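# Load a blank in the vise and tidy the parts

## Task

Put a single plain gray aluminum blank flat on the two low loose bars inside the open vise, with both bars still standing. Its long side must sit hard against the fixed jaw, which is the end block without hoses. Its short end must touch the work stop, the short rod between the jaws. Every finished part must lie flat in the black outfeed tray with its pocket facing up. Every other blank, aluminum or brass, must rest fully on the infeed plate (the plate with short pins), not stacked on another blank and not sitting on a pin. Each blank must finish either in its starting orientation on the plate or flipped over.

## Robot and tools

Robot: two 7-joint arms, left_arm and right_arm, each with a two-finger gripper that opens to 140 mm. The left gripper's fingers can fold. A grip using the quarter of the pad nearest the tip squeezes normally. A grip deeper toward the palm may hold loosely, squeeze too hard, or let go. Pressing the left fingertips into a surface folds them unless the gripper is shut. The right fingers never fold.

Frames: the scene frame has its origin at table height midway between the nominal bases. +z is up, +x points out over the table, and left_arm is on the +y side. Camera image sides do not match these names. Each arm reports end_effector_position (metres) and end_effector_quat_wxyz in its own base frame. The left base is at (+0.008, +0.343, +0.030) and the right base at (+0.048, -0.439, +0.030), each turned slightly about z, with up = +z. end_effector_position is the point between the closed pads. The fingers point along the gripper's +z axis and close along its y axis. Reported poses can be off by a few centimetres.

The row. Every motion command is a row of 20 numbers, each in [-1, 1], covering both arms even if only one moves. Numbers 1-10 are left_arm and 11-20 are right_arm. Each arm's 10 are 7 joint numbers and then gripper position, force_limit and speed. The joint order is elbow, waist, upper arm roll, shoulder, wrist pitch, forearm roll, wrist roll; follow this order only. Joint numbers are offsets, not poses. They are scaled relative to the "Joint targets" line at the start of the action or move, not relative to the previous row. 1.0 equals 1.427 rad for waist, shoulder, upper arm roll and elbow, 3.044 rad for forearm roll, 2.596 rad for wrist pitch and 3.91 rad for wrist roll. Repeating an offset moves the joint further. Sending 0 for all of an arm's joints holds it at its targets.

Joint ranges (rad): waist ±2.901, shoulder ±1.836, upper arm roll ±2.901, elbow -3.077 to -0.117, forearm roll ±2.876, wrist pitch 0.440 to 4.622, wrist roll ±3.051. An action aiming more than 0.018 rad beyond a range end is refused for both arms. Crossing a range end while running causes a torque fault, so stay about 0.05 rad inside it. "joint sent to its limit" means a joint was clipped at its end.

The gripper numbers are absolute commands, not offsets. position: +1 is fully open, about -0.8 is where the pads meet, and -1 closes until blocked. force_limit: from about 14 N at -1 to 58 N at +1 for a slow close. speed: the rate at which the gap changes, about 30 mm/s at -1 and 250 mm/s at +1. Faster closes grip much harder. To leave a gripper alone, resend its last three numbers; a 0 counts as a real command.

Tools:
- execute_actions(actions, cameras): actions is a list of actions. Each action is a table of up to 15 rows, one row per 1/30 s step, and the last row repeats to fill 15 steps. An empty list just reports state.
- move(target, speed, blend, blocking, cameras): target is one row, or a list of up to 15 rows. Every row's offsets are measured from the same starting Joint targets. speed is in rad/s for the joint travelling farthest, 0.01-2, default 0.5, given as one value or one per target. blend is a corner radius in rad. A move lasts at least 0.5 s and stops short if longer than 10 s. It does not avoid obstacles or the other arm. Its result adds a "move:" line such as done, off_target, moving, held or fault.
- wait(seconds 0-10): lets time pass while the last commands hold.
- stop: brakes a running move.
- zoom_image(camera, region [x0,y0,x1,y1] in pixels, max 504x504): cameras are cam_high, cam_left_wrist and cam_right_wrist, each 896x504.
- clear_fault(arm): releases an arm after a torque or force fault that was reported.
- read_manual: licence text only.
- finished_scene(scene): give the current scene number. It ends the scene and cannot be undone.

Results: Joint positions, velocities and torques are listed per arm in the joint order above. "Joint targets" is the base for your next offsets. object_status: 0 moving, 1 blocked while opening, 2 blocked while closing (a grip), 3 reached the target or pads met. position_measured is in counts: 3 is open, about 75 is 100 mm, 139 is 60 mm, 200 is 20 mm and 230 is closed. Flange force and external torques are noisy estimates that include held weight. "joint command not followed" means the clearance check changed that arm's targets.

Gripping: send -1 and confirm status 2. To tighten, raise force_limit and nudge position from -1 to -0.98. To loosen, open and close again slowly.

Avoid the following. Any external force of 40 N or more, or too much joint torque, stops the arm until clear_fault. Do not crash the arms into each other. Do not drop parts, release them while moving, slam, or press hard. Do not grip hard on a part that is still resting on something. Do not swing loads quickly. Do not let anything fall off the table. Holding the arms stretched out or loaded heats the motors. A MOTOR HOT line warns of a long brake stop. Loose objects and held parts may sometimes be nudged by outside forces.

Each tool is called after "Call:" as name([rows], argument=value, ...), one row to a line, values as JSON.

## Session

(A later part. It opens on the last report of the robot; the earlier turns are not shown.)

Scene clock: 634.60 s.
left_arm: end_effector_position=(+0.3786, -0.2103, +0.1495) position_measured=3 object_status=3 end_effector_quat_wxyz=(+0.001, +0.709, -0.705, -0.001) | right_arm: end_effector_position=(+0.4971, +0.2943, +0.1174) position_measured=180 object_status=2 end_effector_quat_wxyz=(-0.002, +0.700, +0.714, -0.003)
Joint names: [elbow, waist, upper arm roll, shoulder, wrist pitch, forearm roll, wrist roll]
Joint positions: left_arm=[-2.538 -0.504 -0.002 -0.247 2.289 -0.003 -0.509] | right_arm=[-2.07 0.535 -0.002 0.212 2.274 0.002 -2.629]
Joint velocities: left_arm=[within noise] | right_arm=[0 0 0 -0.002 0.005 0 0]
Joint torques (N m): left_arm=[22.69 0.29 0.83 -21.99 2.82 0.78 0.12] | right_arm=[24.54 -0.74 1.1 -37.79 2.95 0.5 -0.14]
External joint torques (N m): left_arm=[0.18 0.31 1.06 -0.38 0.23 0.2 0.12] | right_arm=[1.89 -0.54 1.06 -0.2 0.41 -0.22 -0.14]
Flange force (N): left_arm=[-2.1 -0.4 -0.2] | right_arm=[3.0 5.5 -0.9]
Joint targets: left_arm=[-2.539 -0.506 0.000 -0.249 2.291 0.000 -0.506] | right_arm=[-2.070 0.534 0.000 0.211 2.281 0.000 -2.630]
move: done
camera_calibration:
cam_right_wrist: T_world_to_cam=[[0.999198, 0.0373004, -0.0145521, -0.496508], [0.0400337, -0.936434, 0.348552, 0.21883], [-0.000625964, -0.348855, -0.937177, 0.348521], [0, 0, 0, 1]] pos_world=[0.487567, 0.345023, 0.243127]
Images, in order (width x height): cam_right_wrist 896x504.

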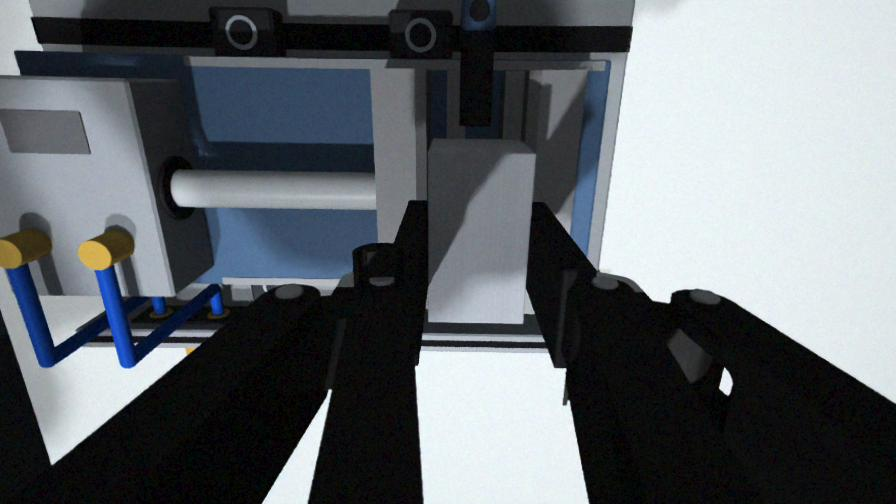

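Call:
move(target=[0,0,0,0,0,0,0,1,1,1, 0.003854,-0.000700,0,0.001296,0,0,0,-1,-0.1,-1], speed=0.03, cameras=["cam_right_wrist"])

Call:
zoom_image(camera="cam_right_wrist", region=[490, 100, 570, 160])

Scene clock: 644.23 s.
left_arm: end_effector_position=(+0.3786, -0.2103, +0.1495) position_measured=3 object_status=3 end_effector_quat_wxyz=(+0.001, +0.709, -0.705, -0.001) | right_arm: end_effector_position=(+0.4983, +0.2944, +0.1175) position_measured=180 object_status=2 end_effector_quat_wxyz=(-0.001, +0.700, +0.714, -0.002)
Joint names: [elbow, waist, upper arm roll, shoulder, wrist pitch, forearm roll, wrist roll]
Joint positions: left_arm=[-2.538 -0.504 -0.002 -0.247 2.289 -0.003 -0.509] | right_arm=[-2.067 0.535 -0.002 0.214 2.276 0.002 -2.629]
Joint velocities: within noise
Joint torques (N m): left_arm=[22.69 0.28 0.85 -21.99 2.82 0.77 0.1] | right_arm=[25.5 -0.77 0.97 -37.67 2.88 0.51 -0.14]
External joint torques (N m): left_arm=[0.08 0.29 1.06 -0.24 0.2 0.19 0.1] | right_arm=[2.82 -0.85 0.68 0.09 0.33 -0.21 -0.14]
Flange force (N): left_arm=[-1.9 -0.5 0.1] | right_arm=[4.6 9.6 -1.4]
Joint targets: left_arm=[-2.539 -0.506 0.000 -0.249 2.291 0.000 -0.506] | right_arm=[-2.064 0.533 0.000 0.213 2.281 0.000 -2.630]
move: done
camera_calibration:
cam_right_wrist: T_world_to_cam=[[0.999251, 0.0364323, -0.0130197, -0.497692], [0.038686, -0.936774, 0.347791, 0.219733], [0.000474327, -0.348034, -0.937482, 0.347896], [0, 0, 0, 1]] pos_world=[0.488653, 0.345051, 0.243245]
Images, in order (width x height): cam_right_wrist 896x504.

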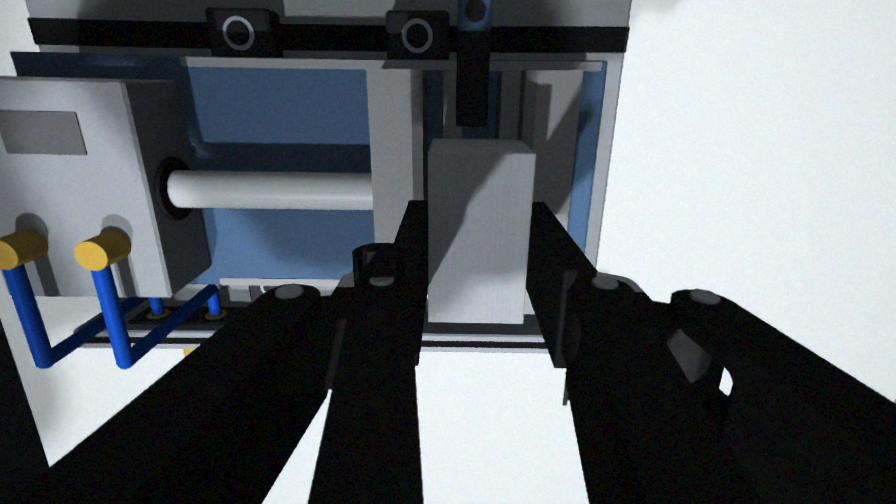

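Scaled by 6.300 from the camera's 896x504 image, which has a finer 1280x720 frame.

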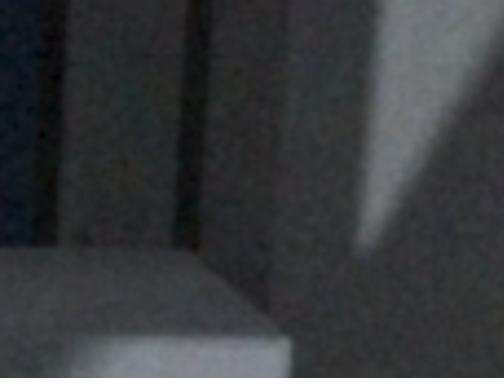

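Call:
move(target=[0,0,0,0,0,0,0,1,1,1, 0.001400,-0.000500,0,0.001050,0,0,0,-1,-0.1,-1], speed=0.03, cameras=["cam_right_wrist"])

Call:
zoom_image(camera="cam_right_wrist", region=[490, 100, 570, 160])

Scene clock: 651.60 s.
left_arm: end_effector_position=(+0.3786, -0.2103, +0.1495) position_measured=3 object_status=3 end_effector_quat_wxyz=(+0.001, +0.709, -0.705, -0.001) | right_arm: end_effector_position=(+0.4992, +0.2944, +0.1175) position_measured=180 object_status=2 end_effector_quat_wxyz=(-0.001, +0.701, +0.714, -0.002)
Joint names: [elbow, waist, upper arm roll, shoulder, wrist pitch, forearm roll, wrist roll]
Joint positions: left_arm=[-2.538 -0.504 -0.002 -0.247 2.289 -0.003 -0.509] | right_arm=[-2.065 0.534 -0.002 0.215 2.276 0.002 -2.629]
Joint velocities: within noise
Joint torques (N m): left_arm=[22.68 0.33 0.81 -21.98 2.81 0.77 0.12] | right_arm=[25.42 -0.82 1.1 -37.64 2.86 0.5 -0.12]
External joint torques (N m): left_arm=[0.12 0.36 1.05 -0.29 0.21 0.19 0.12] | right_arm=[2.68 -0.81 0.9 0.15 0.3 -0.22 -0.12]
Flange force (N): left_arm=[-2.1 -0.6 0.0] | right_arm=[4.7 9.3 -1.3]
Joint targets: left_arm=[-2.539 -0.506 0.000 -0.249 2.291 0.000 -0.506] | right_arm=[-2.062 0.532 0.000 0.215 2.281 0.000 -2.630]
move: done
camera_calibration:
cam_right_wrist: T_world_to_cam=[[0.999283, 0.0357303, -0.0124929, -0.498402], [0.0378447, -0.936903, 0.347534, 0.220209], [0.000712859, -0.347758, -0.937584, 0.347692], [0, 0, 0, 1]] pos_world=[0.489463, 0.345035, 0.243234]
Images, in order (width x height): cam_right_wrist 896x504.

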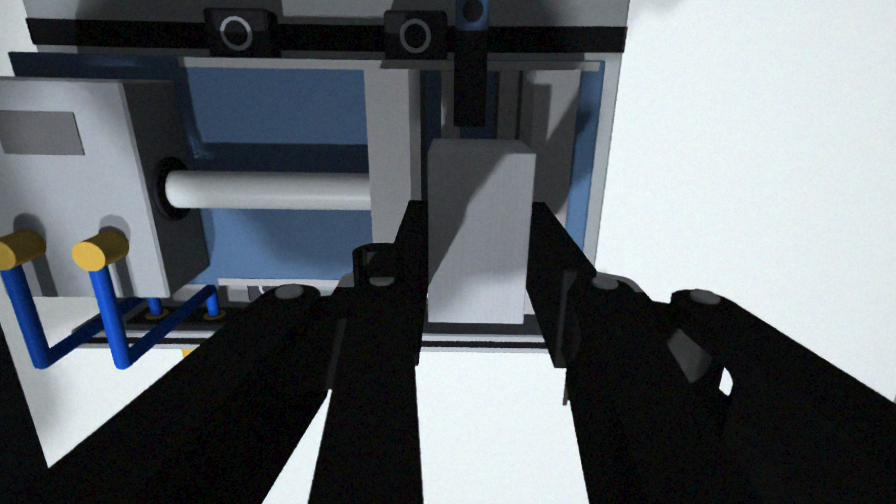

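Scaled by 6.300 from the camera's 896x504 image, which has a finer 1280x720 frame.

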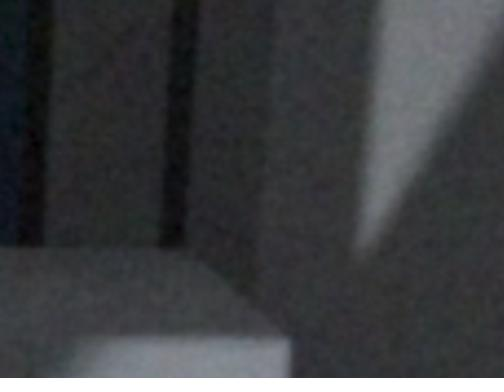

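Call:
move(target=[0,0,0,0,0,0,0,1,1,1, -0.003630,0.002432,0,0,0,0,0,-1,-0.1,-1], speed=0.03, cameras=["cam_right_wrist", "cam_high"])

Call:
zoom_image(camera="cam_right_wrist", region=[410, 100, 490, 160])

Call:
zoom_image(camera="cam_right_wrist", region=[490, 100, 570, 160])

Call:
zoom_image(camera="cam_high", region=[460, 220, 660, 340])

Scene clock: 684.00 s.
left_arm: end_effector_position=(+0.3786, -0.2103, +0.1495) position_measured=3 object_status=3 end_effector_quat_wxyz=(+0.001, +0.709, -0.705, -0.001) | right_arm: end_effector_position=(+0.4984, +0.2940, +0.1166) position_measured=180 object_status=2 end_effector_quat_wxyz=(-0.002, +0.701, +0.714, -0.003)
Joint names: [elbow, waist, upper arm roll, shoulder, wrist pitch, forearm roll, wrist roll]
Joint positions: left_arm=[-2.538 -0.504 -0.002 -0.247 2.289 -0.003 -0.509] | right_arm=[-2.067 0.534 -0.002 0.215 2.276 0.002 -2.629]
Joint velocities: within noise
Joint torques (N m): left_arm=[22.67 0.25 0.86 -21.98 2.8 0.77 0.09] | right_arm=[24.62 0.15 1.11 -37.95 2.86 0.52 -0.12]
External joint torques (N m): left_arm=[0.02 0.32 1.15 -0.19 0.18 0.19 0.09] | right_arm=[1.82 0.14 0.88 -0.05 0.29 -0.2 -0.12]
Flange force (N): left_arm=[-2.1 -0.6 0.2] | right_arm=[3.7 5.4 -0.9]
Joint targets: left_arm=[-2.539 -0.506 0.000 -0.249 2.291 0.000 -0.506] | right_arm=[-2.068 0.536 0.000 0.215 2.281 0.000 -2.630]
move: done
camera_calibration:
cam_right_wrist: T_world_to_cam=[[0.999258, 0.035815, -0.0141466, -0.497416], [0.0384999, -0.936566, 0.348371, 0.219635], [-0.000772298, -0.348657, -0.93725, 0.347696], [0, 0, 0, 1]] pos_world=[0.48886, 0.344744, 0.242327]
Images, in order (width x height): cam_high 896x504, cam_right_wrist 896x504.

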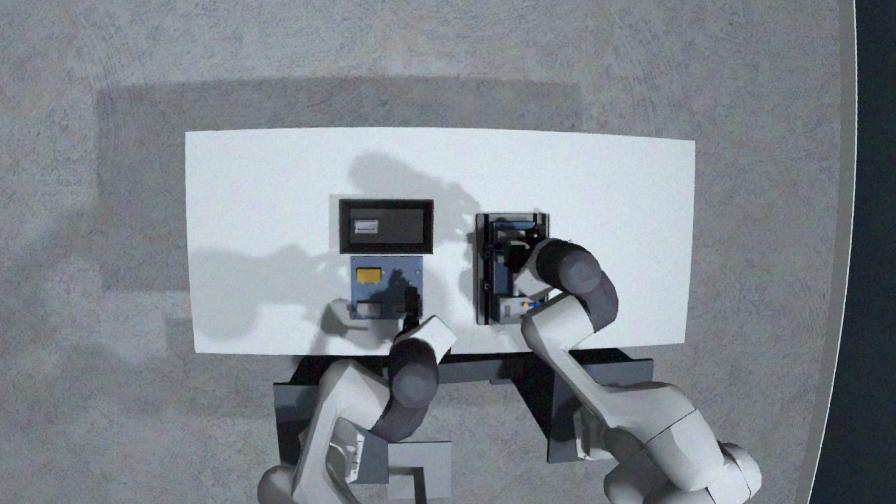

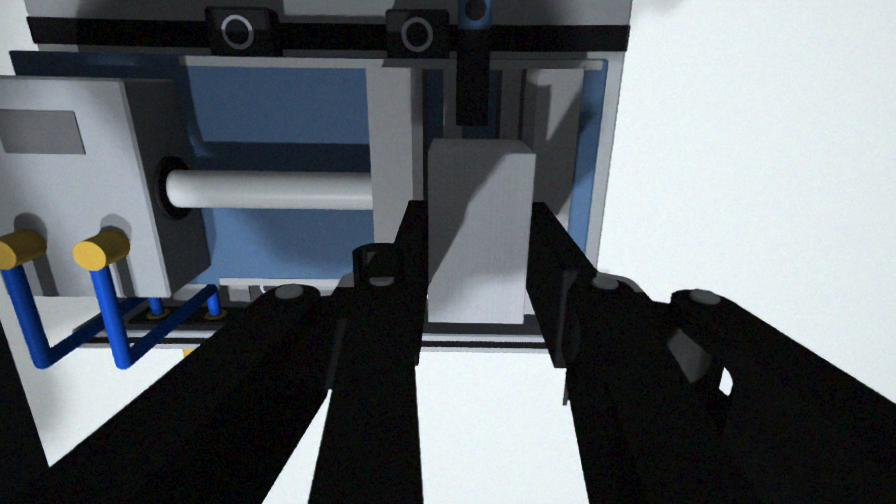

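Scaled by 6.300 from the camera's 896x504 image, which has a finer 1280x720 frame.

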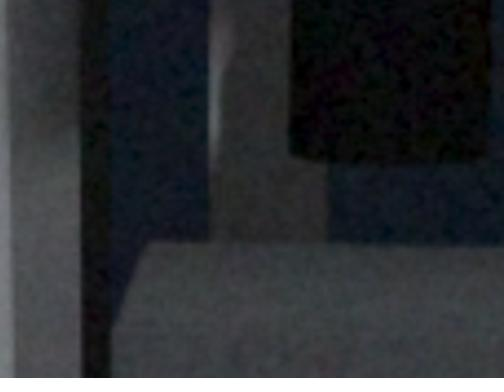

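Scaled by 6.300 from the camera's 896x504 image, which has a finer 1280x720 frame.

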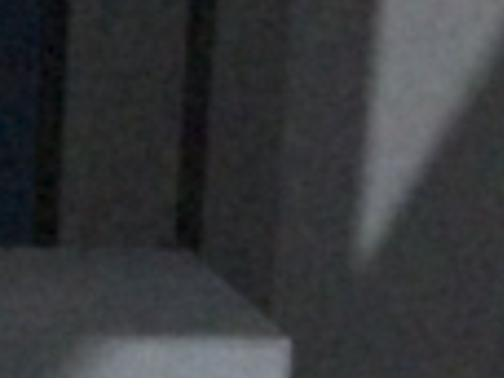

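Scaled by 2.520 from the camera's 896x504 image, which has a finer 1280x720 frame.

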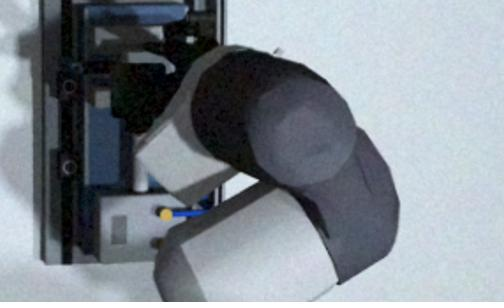

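Call:
move(target=[0,0,0,0,0,0,0,1,1,1, -0.001892,0.001892,0,0,0,0,0,-1,-0.1,-1], speed=0.03, cameras=["cam_right_wrist"])

Call:
zoom_image(camera="cam_right_wrist", region=[410, 100, 570, 160])

Scene clock: 697.70 s.
left_arm: end_effector_position=(+0.3786, -0.2103, +0.1495) position_measured=3 object_status=3 end_effector_quat_wxyz=(+0.001, +0.709, -0.705, -0.001) | right_arm: end_effector_position=(+0.4964, +0.2946, +0.1154) position_measured=180 object_status=2 end_effector_quat_wxyz=(-0.002, +0.700, +0.715, -0.004)
Joint names: [elbow, waist, upper arm roll, shoulder, wrist pitch, forearm roll, wrist roll]
Joint positions: left_arm=[-2.538 -0.504 -0.002 -0.247 2.289 -0.003 -0.509] | right_arm=[-2.07 0.537 -0.002 0.215 2.276 0.002 -2.629]
Joint velocities: within noise
Joint torques (N m): left_arm=[22.63 0.31 0.82 -22.02 2.82 0.77 0.09] | right_arm=[24.41 0.11 1.17 -37.98 2.84 0.5 -0.13]
External joint torques (N m): left_arm=[0.22 0.23 0.95 -0.48 0.24 0.19 0.09] | right_arm=[1.64 0.23 1.06 -0.11 0.27 -0.22 -0.13]
Flange force (N): left_arm=[-1.9 -0.1 -0.4] | right_arm=[3.4 4.6 -0.9]
Joint targets: left_arm=[-2.539 -0.506 0.000 -0.249 2.291 0.000 -0.506] | right_arm=[-2.070 0.538 0.000 0.215 2.281 0.000 -2.630]
move: done
camera_calibration:
cam_right_wrist: T_world_to_cam=[[0.999122, 0.0385086, -0.0165286, -0.495929], [0.0418578, -0.935974, 0.349572, 0.218758], [-0.00200881, -0.349957, -0.936764, 0.34774], [0, 0, 0, 1]] pos_world=[0.487035, 0.345543, 0.241082]
Images, in order (width x height): cam_right_wrist 896x504.

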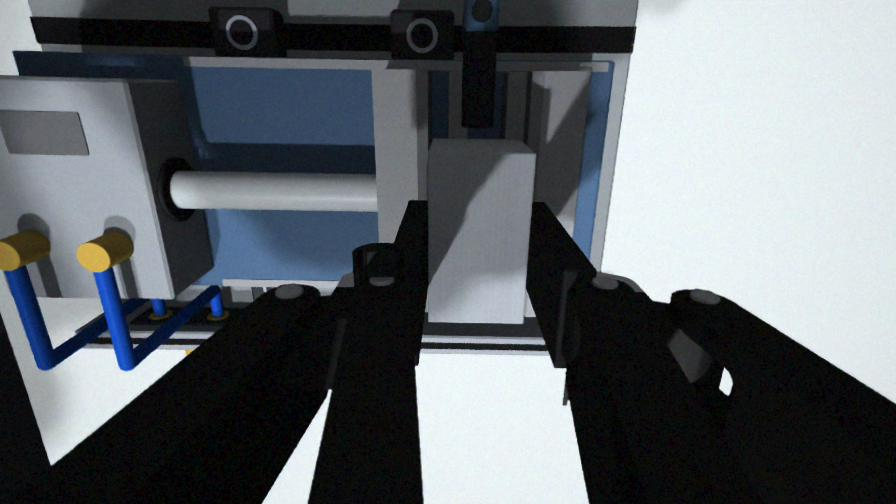

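Scaled by 3.150 from the camera's 896x504 image, which has a finer 1280x720 frame.

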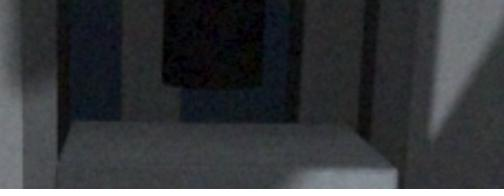

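Call:
move(target=[0,0,0,0,0,0,0,1,1,1, -0.001612,0,0,0.002453,0.002581,0,0,-1,-0.1,-1], speed=0.03, cameras=["cam_right_wrist"])

Call:
zoom_image(camera="cam_right_wrist", region=[410, 100, 570, 160])

Scene clock: 702.40 s.
left_arm: end_effector_position=(+0.3786, -0.2103, +0.1495) position_measured=3 object_status=3 end_effector_quat_wxyz=(+0.001, +0.709, -0.705, -0.001) | right_arm: end_effector_position=(+0.4962, +0.2946, +0.1129) position_measured=180 object_status=2 end_effector_quat_wxyz=(-0.002, +0.700, +0.715, -0.005)
Joint names: [elbow, waist, upper arm roll, shoulder, wrist pitch, forearm roll, wrist roll]
Joint positions: left_arm=[-2.538 -0.504 -0.002 -0.247 2.289 -0.003 -0.509] | right_arm=[-2.072 0.537 -0.002 0.219 2.281 0.002 -2.629]
Joint velocities: left_arm=[within noise] | right_arm=[-0.001 0 -0.001 0 0.004 0.002 0]
Joint torques (N m): left_arm=[22.67 0.28 0.78 -21.97 2.8 0.77 0.12] | right_arm=[24.38 0.06 1.02 -37.84 2.92 0.51 -0.12]
External joint torques (N m): left_arm=[0.1 0.31 1.02 -0.29 0.2 0.19 0.11] | right_arm=[1.7 -0.02 0.73 0.06 0.37 -0.21 -0.12]
Flange force (N): left_arm=[-2.0 -0.5 0.0] | right_arm=[3.3 5.3 -0.4]
Joint targets: left_arm=[-2.539 -0.506 0.000 -0.249 2.291 0.000 -0.506] | right_arm=[-2.073 0.538 0.000 0.218 2.287 0.000 -2.630]
move: done
camera_calibration:
cam_right_wrist: T_world_to_cam=[[0.999114, 0.0385929, -0.0168068, -0.495742], [0.0420345, -0.935907, 0.34973, 0.219434], [-0.00223248, -0.350126, -0.9367, 0.345565], [0, 0, 0, 1]] pos_world=[0.486851, 0.345493, 0.238616]
Images, in order (width x height): cam_right_wrist 896x504.

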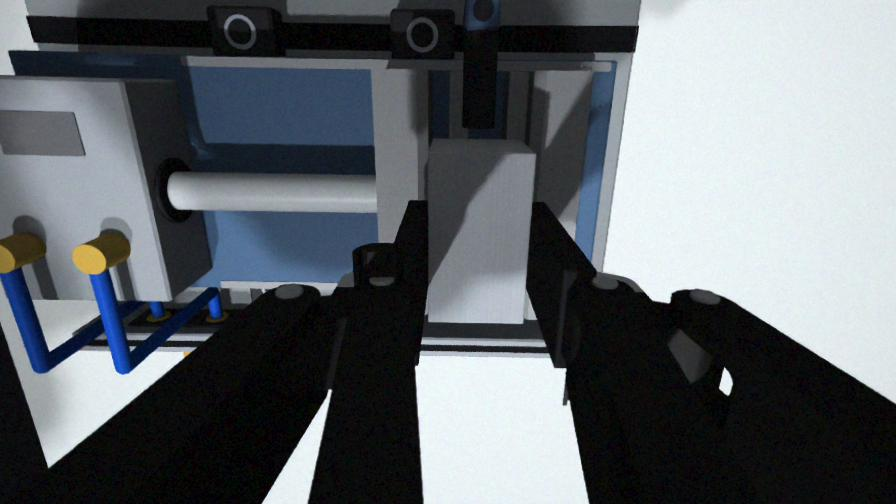

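Scaled by 3.150 from the camera's 896x504 image, which has a finer 1280x720 frame.

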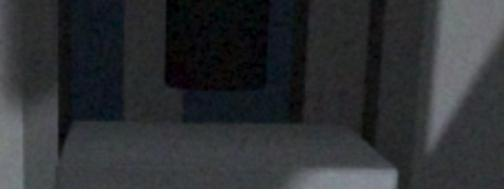

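Call:
move(target=[0,0,0,0,0,0,0,1,1,1, -0.001900,0,0,0.002922,0.002812,0,0,-1,-0.1,-1], speed=0.03, cameras=["cam_right_wrist"])

Call:
zoom_image(camera="cam_right_wrist", region=[410, 100, 570, 160])

Scene clock: 707.20 s.
left_arm: end_effector_position=(+0.3786, -0.2103, +0.1495) position_measured=3 object_status=3 end_effector_quat_wxyz=(+0.001, +0.709, -0.705, -0.001) | right_arm: end_effector_position=(+0.4962, +0.2946, +0.1100) position_measured=180 object_status=2 end_effector_quat_wxyz=(-0.002, +0.700, +0.715, -0.004)
Joint names: [elbow, waist, upper arm roll, shoulder, wrist pitch, forearm roll, wrist roll]
Joint positions: left_arm=[-2.538 -0.504 -0.002 -0.247 2.289 -0.003 -0.509] | right_arm=[-2.075 0.537 -0.002 0.223 2.288 0.002 -2.629]
Joint velocities: left_arm=[within noise] | right_arm=[0 -0.001 0 0.001 0.004 -0.001 0.001]
Joint torques (N m): left_arm=[22.62 0.31 0.82 -21.96 2.81 0.77 0.11] | right_arm=[24.43 0.03 1.16 -37.92 2.9 0.49 -0.13]
External joint torques (N m): left_arm=[0.16 0.34 1.05 -0.34 0.22 0.19 0.11] | right_arm=[1.95 0.19 1.08 -0.11 0.37 -0.22 -0.12]
Flange force (N): left_arm=[-2.0 -0.5 -0.1] | right_arm=[3.9 5.5 -0.9]
Joint targets: left_arm=[-2.539 -0.506 0.000 -0.249 2.291 0.000 -0.506] | right_arm=[-2.075 0.538 0.000 0.223 2.295 0.000 -2.630]
move: done
camera_calibration:
cam_right_wrist: T_world_to_cam=[[0.999118, 0.0386113, -0.0165213, -0.495816], [0.0419515, -0.935956, 0.349609, 0.220539], [-0.00196431, -0.349994, -0.93675, 0.342621], [0, 0, 0, 1]] pos_world=[0.4868, 0.345474, 0.235656]
Images, in order (width x height): cam_right_wrist 896x504.

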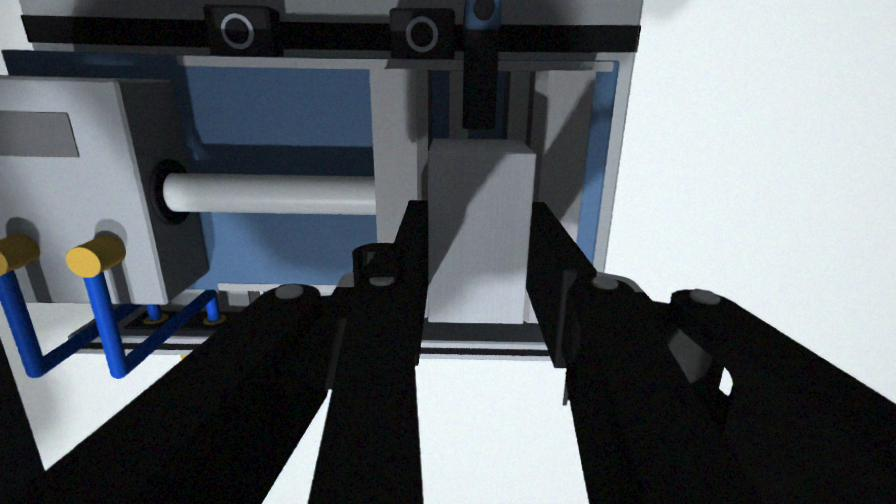

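Scaled by 3.150 from the camera's 896x504 image, which has a finer 1280x720 frame.

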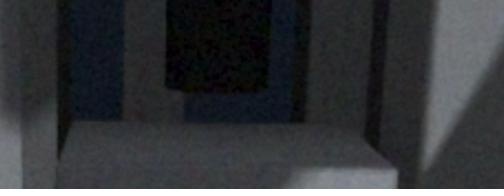

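Call:
move(target=[0,0,0,0,0,0,0,1,1,1, -0.001900,0,0,0.002922,0.002650,0,0,-1,-0.1,-1], speed=0.03, cameras=["cam_right_wrist"])

Call:
zoom_image(camera="cam_right_wrist", region=[410, 100, 570, 160])

Scene clock: 715.90 s.
left_arm: end_effector_position=(+0.3786, -0.2103, +0.1495) position_measured=3 object_status=3 end_effector_quat_wxyz=(+0.001, +0.709, -0.705, -0.001) | right_arm: end_effector_position=(+0.4961, +0.2945, +0.1070) position_measured=180 object_status=2 end_effector_quat_wxyz=(-0.002, +0.700, +0.715, -0.004)
Joint names: [elbow, waist, upper arm roll, shoulder, wrist pitch, forearm roll, wrist roll]
Joint positions: left_arm=[-2.538 -0.504 -0.002 -0.247 2.289 -0.003 -0.509] | right_arm=[-2.078 0.537 -0.002 0.227 2.295 0.002 -2.629]
Joint velocities: left_arm=[within noise] | right_arm=[0 0 0 -0.001 0.003 0.001 -0.001]
Joint torques (N m): left_arm=[22.65 0.3 0.85 -21.98 2.82 0.76 0.12] | right_arm=[24.31 0.12 1.06 -37.99 2.9 0.51 -0.12]
External joint torques (N m): left_arm=[0.17 0.21 0.95 -0.41 0.23 0.18 0.12] | right_arm=[1.71 0.16 0.88 0.11 0.34 -0.2 -0.11]
Flange force (N): left_arm=[-1.9 -0.2 -0.2] | right_arm=[3.7 5.4 -0.4]
Joint targets: left_arm=[-2.539 -0.506 0.000 -0.249 2.291 0.000 -0.506] | right_arm=[-2.078 0.538 0.000 0.227 2.301 0.000 -2.630]
move: done
camera_calibration:
cam_right_wrist: T_world_to_cam=[[0.999118, 0.0386166, -0.0164737, -0.495768], [0.0419398, -0.935957, 0.349607, 0.221532], [-0.00191799, -0.34999, -0.936751, 0.339793], [0, 0, 0, 1]] pos_world=[0.486692, 0.345414, 0.232685]
Images, in order (width x height): cam_right_wrist 896x504.

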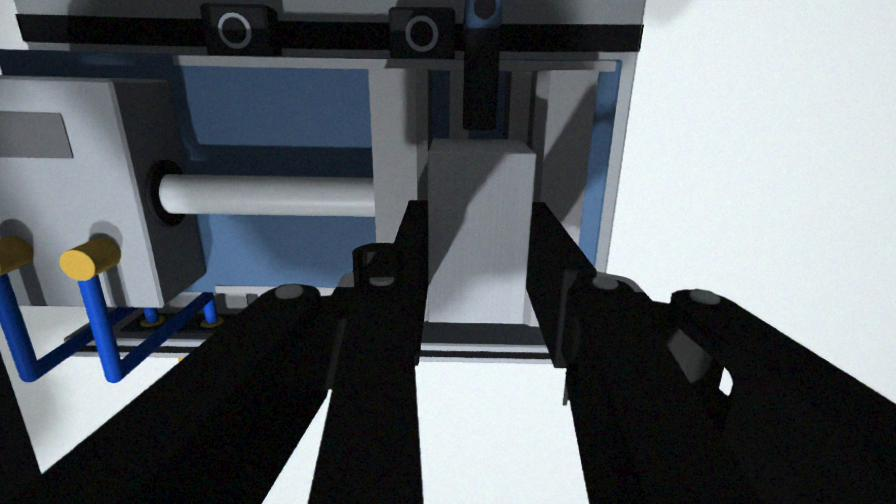

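Scaled by 3.150 from the camera's 896x504 image, which has a finer 1280x720 frame.

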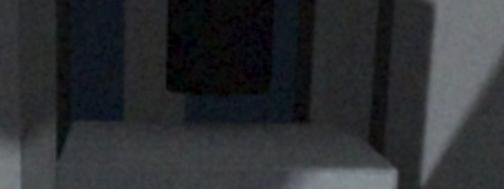

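Call:
move(target=[0,0,0,0,0,0,0,1,1,1, -0.001900,0,0,0.002922,0.002650,0,0,-1,-0.1,-1], speed=0.03, cameras=["cam_right_wrist"])

Call:
zoom_image(camera="cam_right_wrist", region=[410, 100, 570, 160])

Scene clock: 718.23 s.
left_arm: end_effector_position=(+0.3786, -0.2103, +0.1495) position_measured=3 object_status=3 end_effector_quat_wxyz=(+0.001, +0.709, -0.705, -0.001) | right_arm: end_effector_position=(+0.4959, +0.2944, +0.1040) position_measured=180 object_status=2 end_effector_quat_wxyz=(-0.002, +0.700, +0.715, -0.004)
Joint names: [elbow, waist, upper arm roll, shoulder, wrist pitch, forearm roll, wrist roll]
Joint positions: left_arm=[-2.538 -0.504 -0.002 -0.247 2.289 -0.003 -0.509] | right_arm=[-2.08 0.537 -0.002 0.231 2.302 0.002 -2.629]
Joint velocities: left_arm=[within noise] | right_arm=[0.001 0.001 0 0 0.006 -0.001 0.001]
Joint torques (N m): left_arm=[22.63 0.32 0.81 -21.96 2.81 0.77 0.08] | right_arm=[24.25 0.08 1.08 -38.01 2.99 0.49 -0.09]
External joint torques (N m): left_arm=[0.12 0.35 1.04 -0.33 0.21 0.2 0.08] | right_arm=[1.76 0.16 0.92 0.14 0.43 -0.22 -0.09]
Flange force (N): left_arm=[-2.0 -0.4 -0.1] | right_arm=[3.8 5.4 -0.1]
Joint targets: left_arm=[-2.539 -0.506 0.000 -0.249 2.291 0.000 -0.506] | right_arm=[-2.081 0.538 0.000 0.231 2.308 0.000 -2.630]
move: done
camera_calibration:
cam_right_wrist: T_world_to_cam=[[0.999119, 0.038615, -0.0164616, -0.495688], [0.0419341, -0.935952, 0.349622, 0.222502], [-0.00190666, -0.350004, -0.936746, 0.336983], [0, 0, 0, 1]] pos_world=[0.486563, 0.345337, 0.229716]
Images, in order (width x height): cam_right_wrist 896x504.

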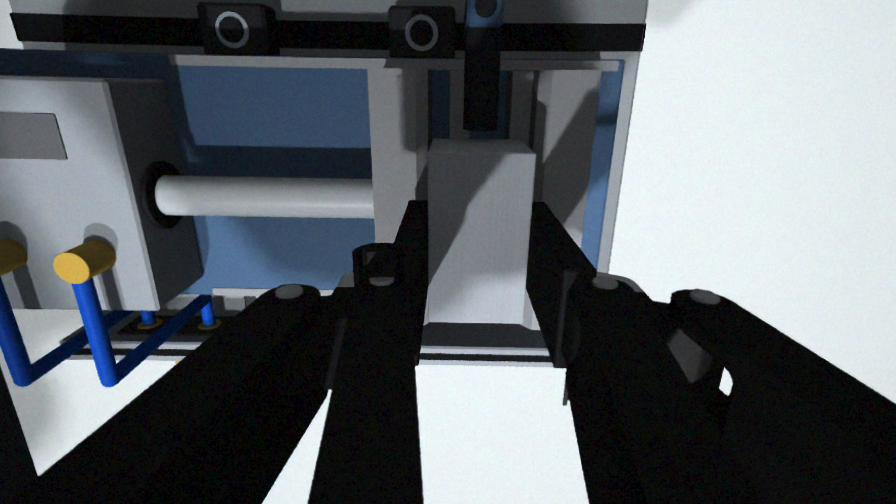

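Scaled by 3.150 from the camera's 896x504 image, which has a finer 1280x720 frame.

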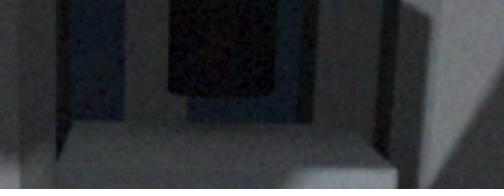

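Call:
zoom_image(camera="cam_right_wrist", region=[520, 60, 640, 160])

Call:
zoom_image(camera="cam_right_wrist", region=[360, 60, 480, 160])

Call:
zoom_image(camera="cam_right_wrist", region=[360, 180, 600, 360])

Scaled by 4.200 from the camera's 896x504 image, which has a finer 1280x720 frame.

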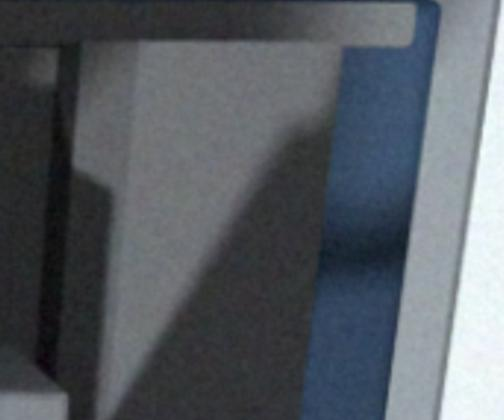

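Scaled by 4.200 from the camera's 896x504 image, which has a finer 1280x720 frame.

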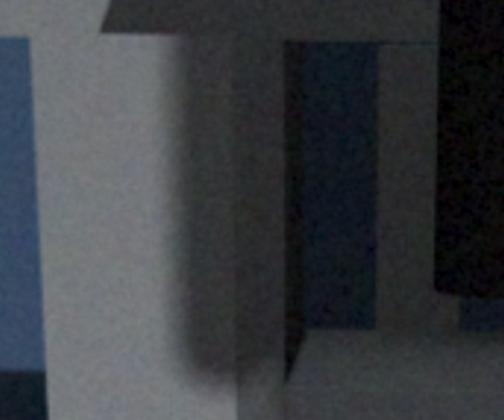

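Scaled by 2.100 from the camera's 896x504 image, which has a finer 1280x720 frame.

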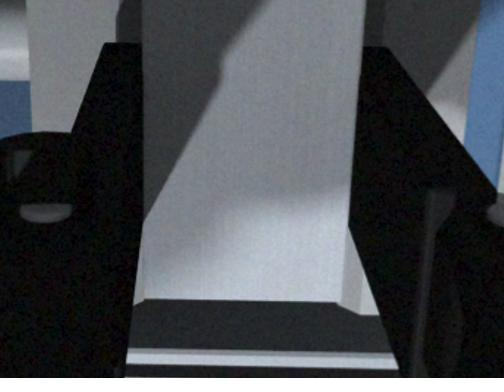

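Call:
move(target=[0,0,0,0,0,0,0,1,1,1, 0.006307,-0.003784,0,0.002733,0,0,0,-1,-0.1,-1], speed=0.03, cameras=["cam_right_wrist"])

Call:
zoom_image(camera="cam_right_wrist", region=[410, 60, 570, 160])

Scene clock: 755.77 s.
left_arm: end_effector_position=(+0.3786, -0.2103, +0.1495) position_measured=3 object_status=3 end_effector_quat_wxyz=(+0.001, +0.709, -0.705, -0.001) | right_arm: end_effector_position=(+0.4986, +0.2946, +0.1044) position_measured=180 object_status=2 end_effector_quat_wxyz=(-0.001, +0.700, +0.714, -0.003)
Joint names: [elbow, waist, upper arm roll, shoulder, wrist pitch, forearm roll, wrist roll]
Joint positions: left_arm=[-2.538 -0.504 -0.002 -0.247 2.289 -0.003 -0.509] | right_arm=[-2.075 0.535 -0.002 0.235 2.303 0.002 -2.629]
Joint velocities: within noise
Joint torques (N m): left_arm=[22.63 0.26 0.82 -21.97 2.79 0.76 0.11] | right_arm=[25.41 -0.78 1.12 -38.25 2.9 0.5 -0.12]
External joint torques (N m): left_arm=[0.07 0.22 0.99 -0.27 0.19 0.18 0.11] | right_arm=[3 -0.87 0.8 -0.1 0.35 -0.2 -0.12]
Flange force (N): left_arm=[-1.9 -0.4 0.0] | right_arm=[4.8 9.8 -1.6]
Joint targets: left_arm=[-2.539 -0.506 0.000 -0.249 2.291 0.000 -0.506] | right_arm=[-2.072 0.533 0.000 0.235 2.308 0.000 -2.630]
move: done
camera_calibration:
cam_right_wrist: T_world_to_cam=[[0.99924, 0.036469, -0.013771, -0.49811], [0.0389819, -0.936579, 0.348281, 0.224197], [-0.000196218, -0.348553, -0.937289, 0.336141], [0, 0, 0, 1]] pos_world=[0.489058, 0.345307, 0.230118]
Images, in order (width x height): cam_right_wrist 896x504.

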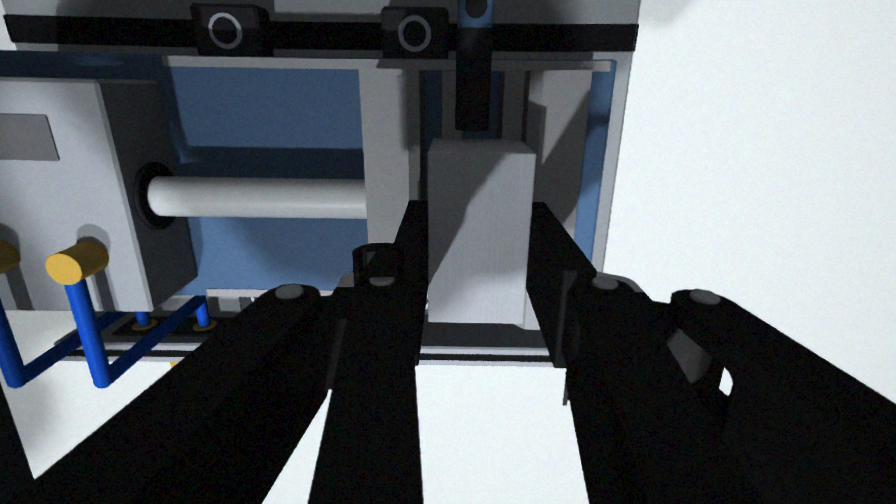

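Scaled by 3.150 from the camera's 896x504 image, which has a finer 1280x720 frame.

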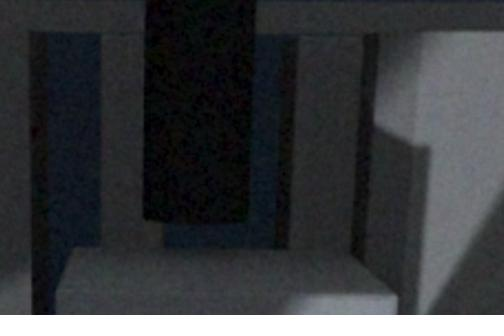

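Call:
move(target=[0,0,0,0,0,0,0,1,1,1,0.0014,-0.0005,0,0.00105,0,0,0,-1,-0.1,-1], speed=0.05, cameras=["cam_right_wrist"])

Scene clock: 779.93 s.
left_arm: end_effector_position=(+0.3786, -0.2103, +0.1495) position_measured=3 object_status=3 end_effector_quat_wxyz=(+0.001, +0.709, -0.705, -0.001) | right_arm: end_effector_position=(+0.4995, +0.2946, +0.1043) position_measured=180 object_status=2 end_effector_quat_wxyz=(-0.001, +0.701, +0.714, -0.003)
Joint names: [elbow, waist, upper arm roll, shoulder, wrist pitch, forearm roll, wrist roll]
Joint positions: left_arm=[-2.538 -0.504 -0.002 -0.247 2.289 -0.003 -0.509] | right_arm=[-2.073 0.534 -0.002 0.237 2.303 0.002 -2.629]
Joint velocities: within noise
Joint torques (N m): left_arm=[22.67 0.3 0.78 -21.98 2.8 0.77 0.09] | right_arm=[25.17 -0.74 1.18 -38.14 2.86 0.5 -0.21]
External joint torques (N m): left_arm=[0.14 0.3 0.99 -0.34 0.2 0.19 0.09] | right_arm=[2.7 -0.64 1.03 0.13 0.3 -0.2 -0.21]
Flange force (N): left_arm=[-1.9 -0.4 -0.2] | right_arm=[4.7 9.3 -1.1]
Joint targets: left_arm=[-2.539 -0.506 0.000 -0.249 2.291 0.000 -0.506] | right_arm=[-2.070 0.532 0.000 0.236 2.308 0.000 -2.630]
move: done
camera_calibration:
cam_right_wrist: T_world_to_cam=[[0.999272, 0.0357797, -0.0132579, -0.49882], [0.038157, -0.936707, 0.348029, 0.224683], [0.0000335933, -0.348281, -0.93739, 0.335916], [0, 0, 0, 1]] pos_world=[0.489872, 0.345303, 0.230075]
Images, in order (width x height): cam_right_wrist 896x504.

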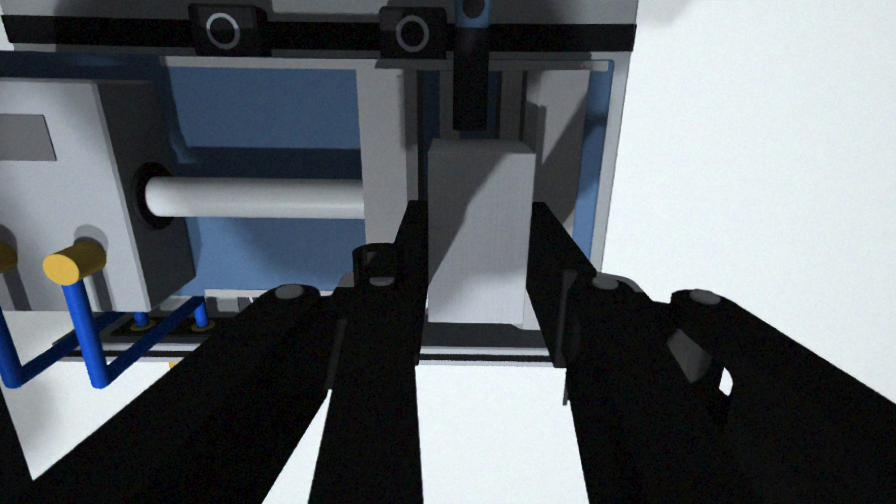

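Call:
zoom_image(camera="cam_right_wrist", region=[396, 60, 620, 186])

Scaled by 2.250 from the camera's 896x504 image, which has a finer 1280x720 frame.

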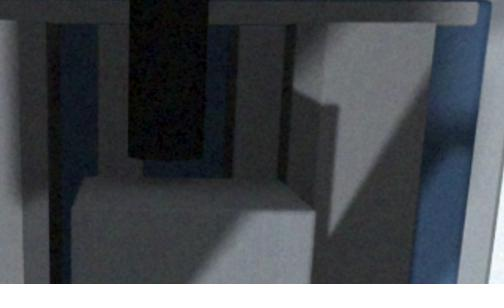

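Call:
move(target=[0,0,0,0,0,0,0,1,1,1,0.0014,-0.0005,0,0.00105,0,0,0,-1,-0.1,-1], speed=0.05, cameras=["cam_right_wrist"])

Call:
zoom_image(camera="cam_right_wrist", region=[452, 80, 564, 143])

Scene clock: 785.53 s.
left_arm: end_effector_position=(+0.3786, -0.2103, +0.1495) position_measured=3 object_status=3 end_effector_quat_wxyz=(+0.001, +0.709, -0.705, -0.001) | right_arm: end_effector_position=(+0.4996, +0.2948, +0.1038) position_measured=180 object_status=2 end_effector_quat_wxyz=(-0.002, +0.700, +0.714, -0.003)
Joint names: [elbow, waist, upper arm roll, shoulder, wrist pitch, forearm roll, wrist roll]
Joint positions: left_arm=[-2.538 -0.504 -0.002 -0.247 2.289 -0.003 -0.509] | right_arm=[-2.072 0.534 -0.001 0.238 2.303 0.002 -2.629]
Joint velocities: within noise
Joint torques (N m): left_arm=[22.65 0.3 0.85 -21.96 2.78 0.76 0.07] | right_arm=[25.81 -1.16 1.04 -38.43 3.2 0.52 -0.08]
External joint torques (N m): left_arm=[0.12 0.23 0.98 -0.3 0.18 0.18 0.07] | right_arm=[3.42 -1.24 0.73 -0.21 0.66 -0.18 -0.08]
Flange force (N): left_arm=[-1.8 -0.4 -0.1] | right_arm=[4.9 10.8 -1.3]
Joint targets: left_arm=[-2.539 -0.506 0.000 -0.249 2.291 0.000 -0.506] | right_arm=[-2.068 0.531 0.000 0.238 2.308 0.000 -2.630]
move: done
camera_calibration:
cam_right_wrist: T_world_to_cam=[[0.999259, 0.0359082, -0.0138478, -0.498889], [0.038483, -0.936606, 0.348265, 0.224793], [-0.000464359, -0.34854, -0.937294, 0.335784], [0, 0, 0, 1]] pos_world=[0.490024, 0.345491, 0.229532]
Images, in order (width x height): cam_right_wrist 896x504.

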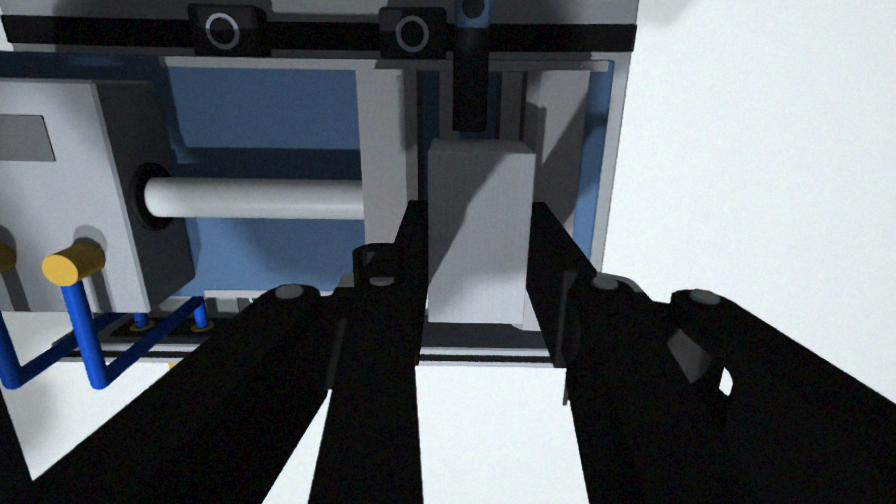

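Scaled by 4.500 from the camera's 896x504 image, which has a finer 1280x720 frame.

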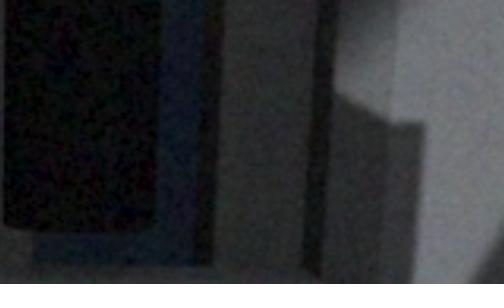

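Call:
move(target=[0,0,0,0,0,0,0,1,1,1,0.0036,0.0068,0,0.0026,0,0,0.00133,-1,-0.1,-1], speed=0.05, cameras=["cam_right_wrist"])

Call:
zoom_image(camera="cam_right_wrist", region=[424, 80, 564, 160])

Scene clock: 795.03 s.
left_arm: end_effector_position=(+0.3786, -0.2103, +0.1495) position_measured=3 object_status=3 end_effector_quat_wxyz=(+0.001, +0.709, -0.705, -0.001) | right_arm: end_effector_position=(+0.4995, +0.2988, +0.1040) position_measured=180 object_status=2 end_effector_quat_wxyz=(-0.001, +0.699, +0.716, -0.002)
Joint names: [elbow, waist, upper arm roll, shoulder, wrist pitch, forearm roll, wrist roll]
Joint positions: left_arm=[-2.538 -0.504 -0.002 -0.247 2.289 -0.003 -0.509] | right_arm=[-2.066 0.54 -0.001 0.242 2.303 0.002 -2.629]
Joint velocities: within noise
Joint torques (N m): left_arm=[22.64 0.27 0.77 -22 2.8 0.76 0.1] | right_arm=[25.62 0.18 1.41 -38.49 3.11 0.52 0.1]
External joint torques (N m): left_arm=[0.11 0.2 0.9 -0.3 0.2 0.19 0.1] | right_arm=[3.13 0.3 1.27 -0.1 0.54 -0.18 0.1]
Flange force (N): left_arm=[-1.7 -0.3 -0.1] | right_arm=[6.7 9.1 -1.2]
Joint targets: left_arm=[-2.539 -0.506 0.000 -0.249 2.291 0.000 -0.506] | right_arm=[-2.063 0.541 0.000 0.241 2.308 0.000 -2.625]
move: done
camera_calibration:
cam_right_wrist: T_world_to_cam=[[0.999068, 0.0413741, -0.0122796, -0.500649], [0.0430623, -0.936718, 0.347427, 0.226335], [0.00287193, -0.347632, -0.937627, 0.335474], [0, 0, 0, 1]] pos_world=[0.489473, 0.349348, 0.229767]
Images, in order (width x height): cam_right_wrist 896x504.

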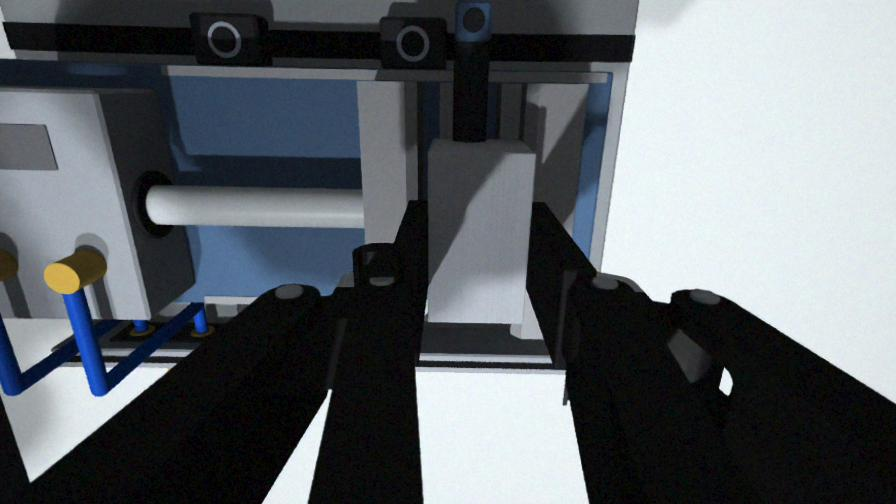

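Scaled by 3.600 from the camera's 896x504 image, which has a finer 1280x720 frame.

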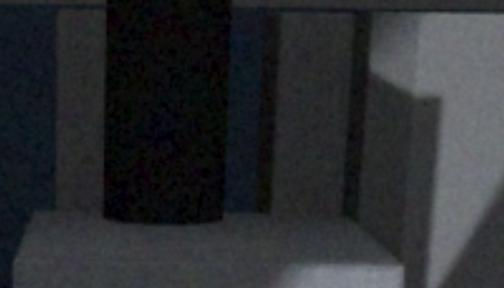

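Call:
move(target=[0,0,0,0,0,0,0,1,1,1,0.0012,0.0013,0,0.0009,0,0,0,-1,-0.1,-1], speed=0.05, cameras=["cam_right_wrist"])

Call:
zoom_image(camera="cam_right_wrist", region=[424, 80, 564, 160])

Scene clock: 804.87 s.
left_arm: end_effector_position=(+0.3786, -0.2103, +0.1495) position_measured=3 object_status=3 end_effector_quat_wxyz=(+0.001, +0.709, -0.705, -0.001) | right_arm: end_effector_position=(+0.4995, +0.2988, +0.1037) position_measured=180 object_status=2 end_effector_quat_wxyz=(-0.001, +0.699, +0.715, -0.002)
Joint names: [elbow, waist, upper arm roll, shoulder, wrist pitch, forearm roll, wrist roll]
Joint positions: left_arm=[-2.538 -0.504 -0.002 -0.247 2.289 -0.003 -0.509] | right_arm=[-2.066 0.54 -0.001 0.243 2.303 0.002 -2.628]
Joint velocities: within noise
Joint torques (N m): left_arm=[22.65 0.34 0.8 -21.94 2.79 0.76 0.13] | right_arm=[26.22 1.26 2.02 -38.31 3.53 0.66 0.05]
External joint torques (N m): left_arm=[-0.02 0.37 1.03 -0.18 0.17 0.18 0.13] | right_arm=[3.79 1.34 1.85 0.06 0.98 -0.04 0.05]
Flange force (N): left_arm=[-2.1 -0.5 0.2] | right_arm=[9.1 10.5 -0.4]
Joint targets: left_arm=[-2.539 -0.506 0.000 -0.249 2.291 0.000 -0.506] | right_arm=[-2.061 0.543 0.000 0.243 2.308 0.000 -2.625]
move: done
camera_calibration:
cam_right_wrist: T_world_to_cam=[[0.999078, 0.041081, -0.0124846, -0.500572], [0.0428572, -0.936528, 0.347964, 0.226475], [0.00260251, -0.348178, -0.937425, 0.335468], [0, 0, 0, 1]] pos_world=[0.489531, 0.349467, 0.229422]
Images, in order (width x height): cam_right_wrist 896x504.

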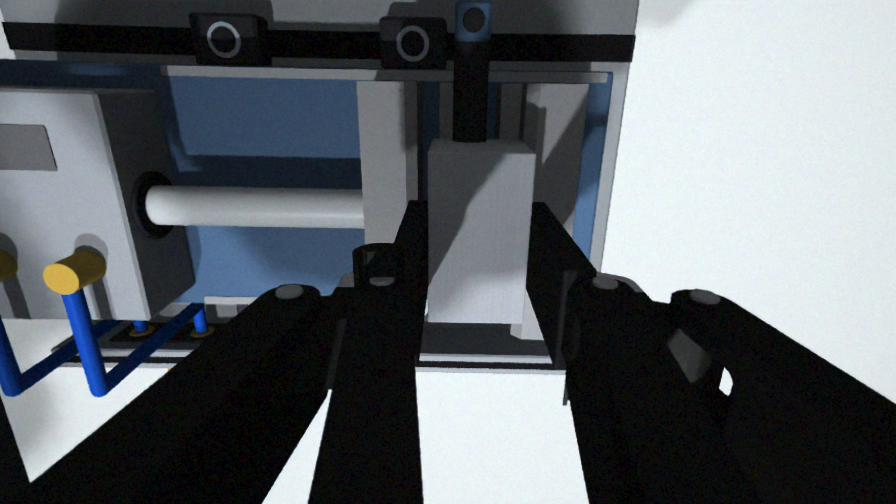

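Scaled by 3.600 from the camera's 896x504 image, which has a finer 1280x720 frame.

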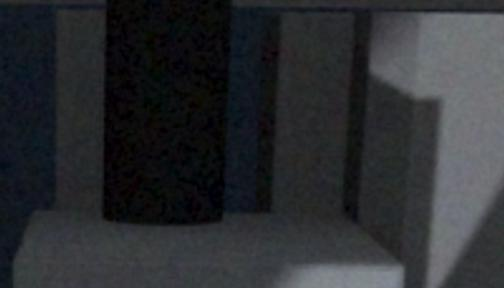

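Call:
move(target=[0,0,0,0,0,0,0,1,1,1,0,0,0,0.0015,0.0006,0,0,-1,-0.1,-1], speed=0.05, cameras=["cam_right_wrist"])

Scene clock: 828.23 s.
left_arm: end_effector_position=(+0.3787, -0.2103, +0.1495) position_measured=3 object_status=3 end_effector_quat_wxyz=(+0.001, +0.709, -0.705, -0.001) | right_arm: end_effector_position=(+0.4995, +0.2989, +0.1029) position_measured=180 object_status=2 end_effector_quat_wxyz=(-0.001, +0.699, +0.715, -0.003)
Joint names: [elbow, waist, upper arm roll, shoulder, wrist pitch, forearm roll, wrist roll]
Joint positions: left_arm=[-2.538 -0.504 -0.002 -0.247 2.289 -0.003 -0.509] | right_arm=[-2.064 0.54 -0.001 0.245 2.303 0.001 -2.628]
Joint velocities: within noise
Joint torques (N m): left_arm=[22.67 0.3 0.83 -22 2.8 0.76 0.09] | right_arm=[25.58 1.23 2.11 -38.3 3.23 0.71 0.05]
External joint torques (N m): left_arm=[0.12 0.35 1.09 -0.32 0.2 0.18 0.09] | right_arm=[2.99 1.18 1.81 0.39 0.66 0 0.05]
Flange force (N): left_arm=[-2.1 -0.5 -0.1] | right_arm=[8.0 9.0 -0.1]
Joint targets: left_arm=[-2.539 -0.506 0.000 -0.249 2.291 0.000 -0.506] | right_arm=[-2.061 0.543 0.000 0.245 2.310 0.000 -2.625]
move: done
camera_calibration:
cam_right_wrist: T_world_to_cam=[[0.999063, 0.0411303, -0.0134655, -0.500516], [0.0432437, -0.936235, 0.348702, 0.226395], [0.00173537, -0.348958, -0.937137, 0.335421], [0, 0, 0, 1]] pos_world=[0.489675, 0.349593, 0.228651]
Images, in order (width x height): cam_right_wrist 896x504.

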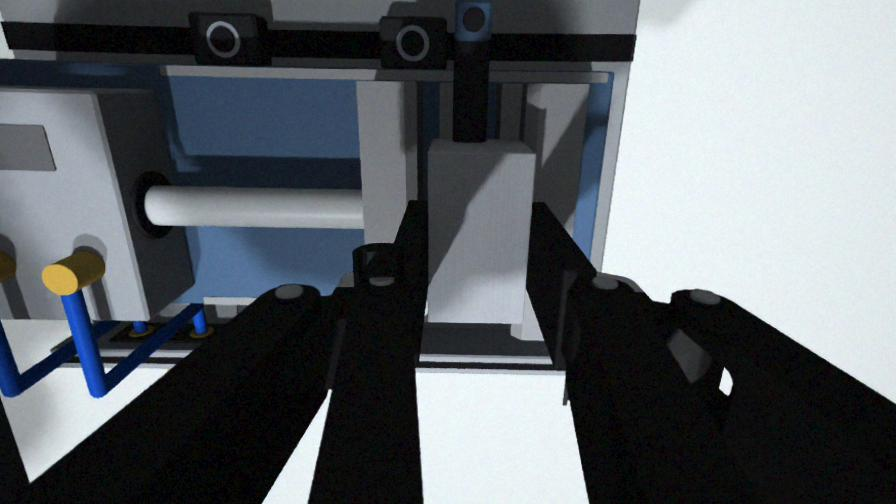

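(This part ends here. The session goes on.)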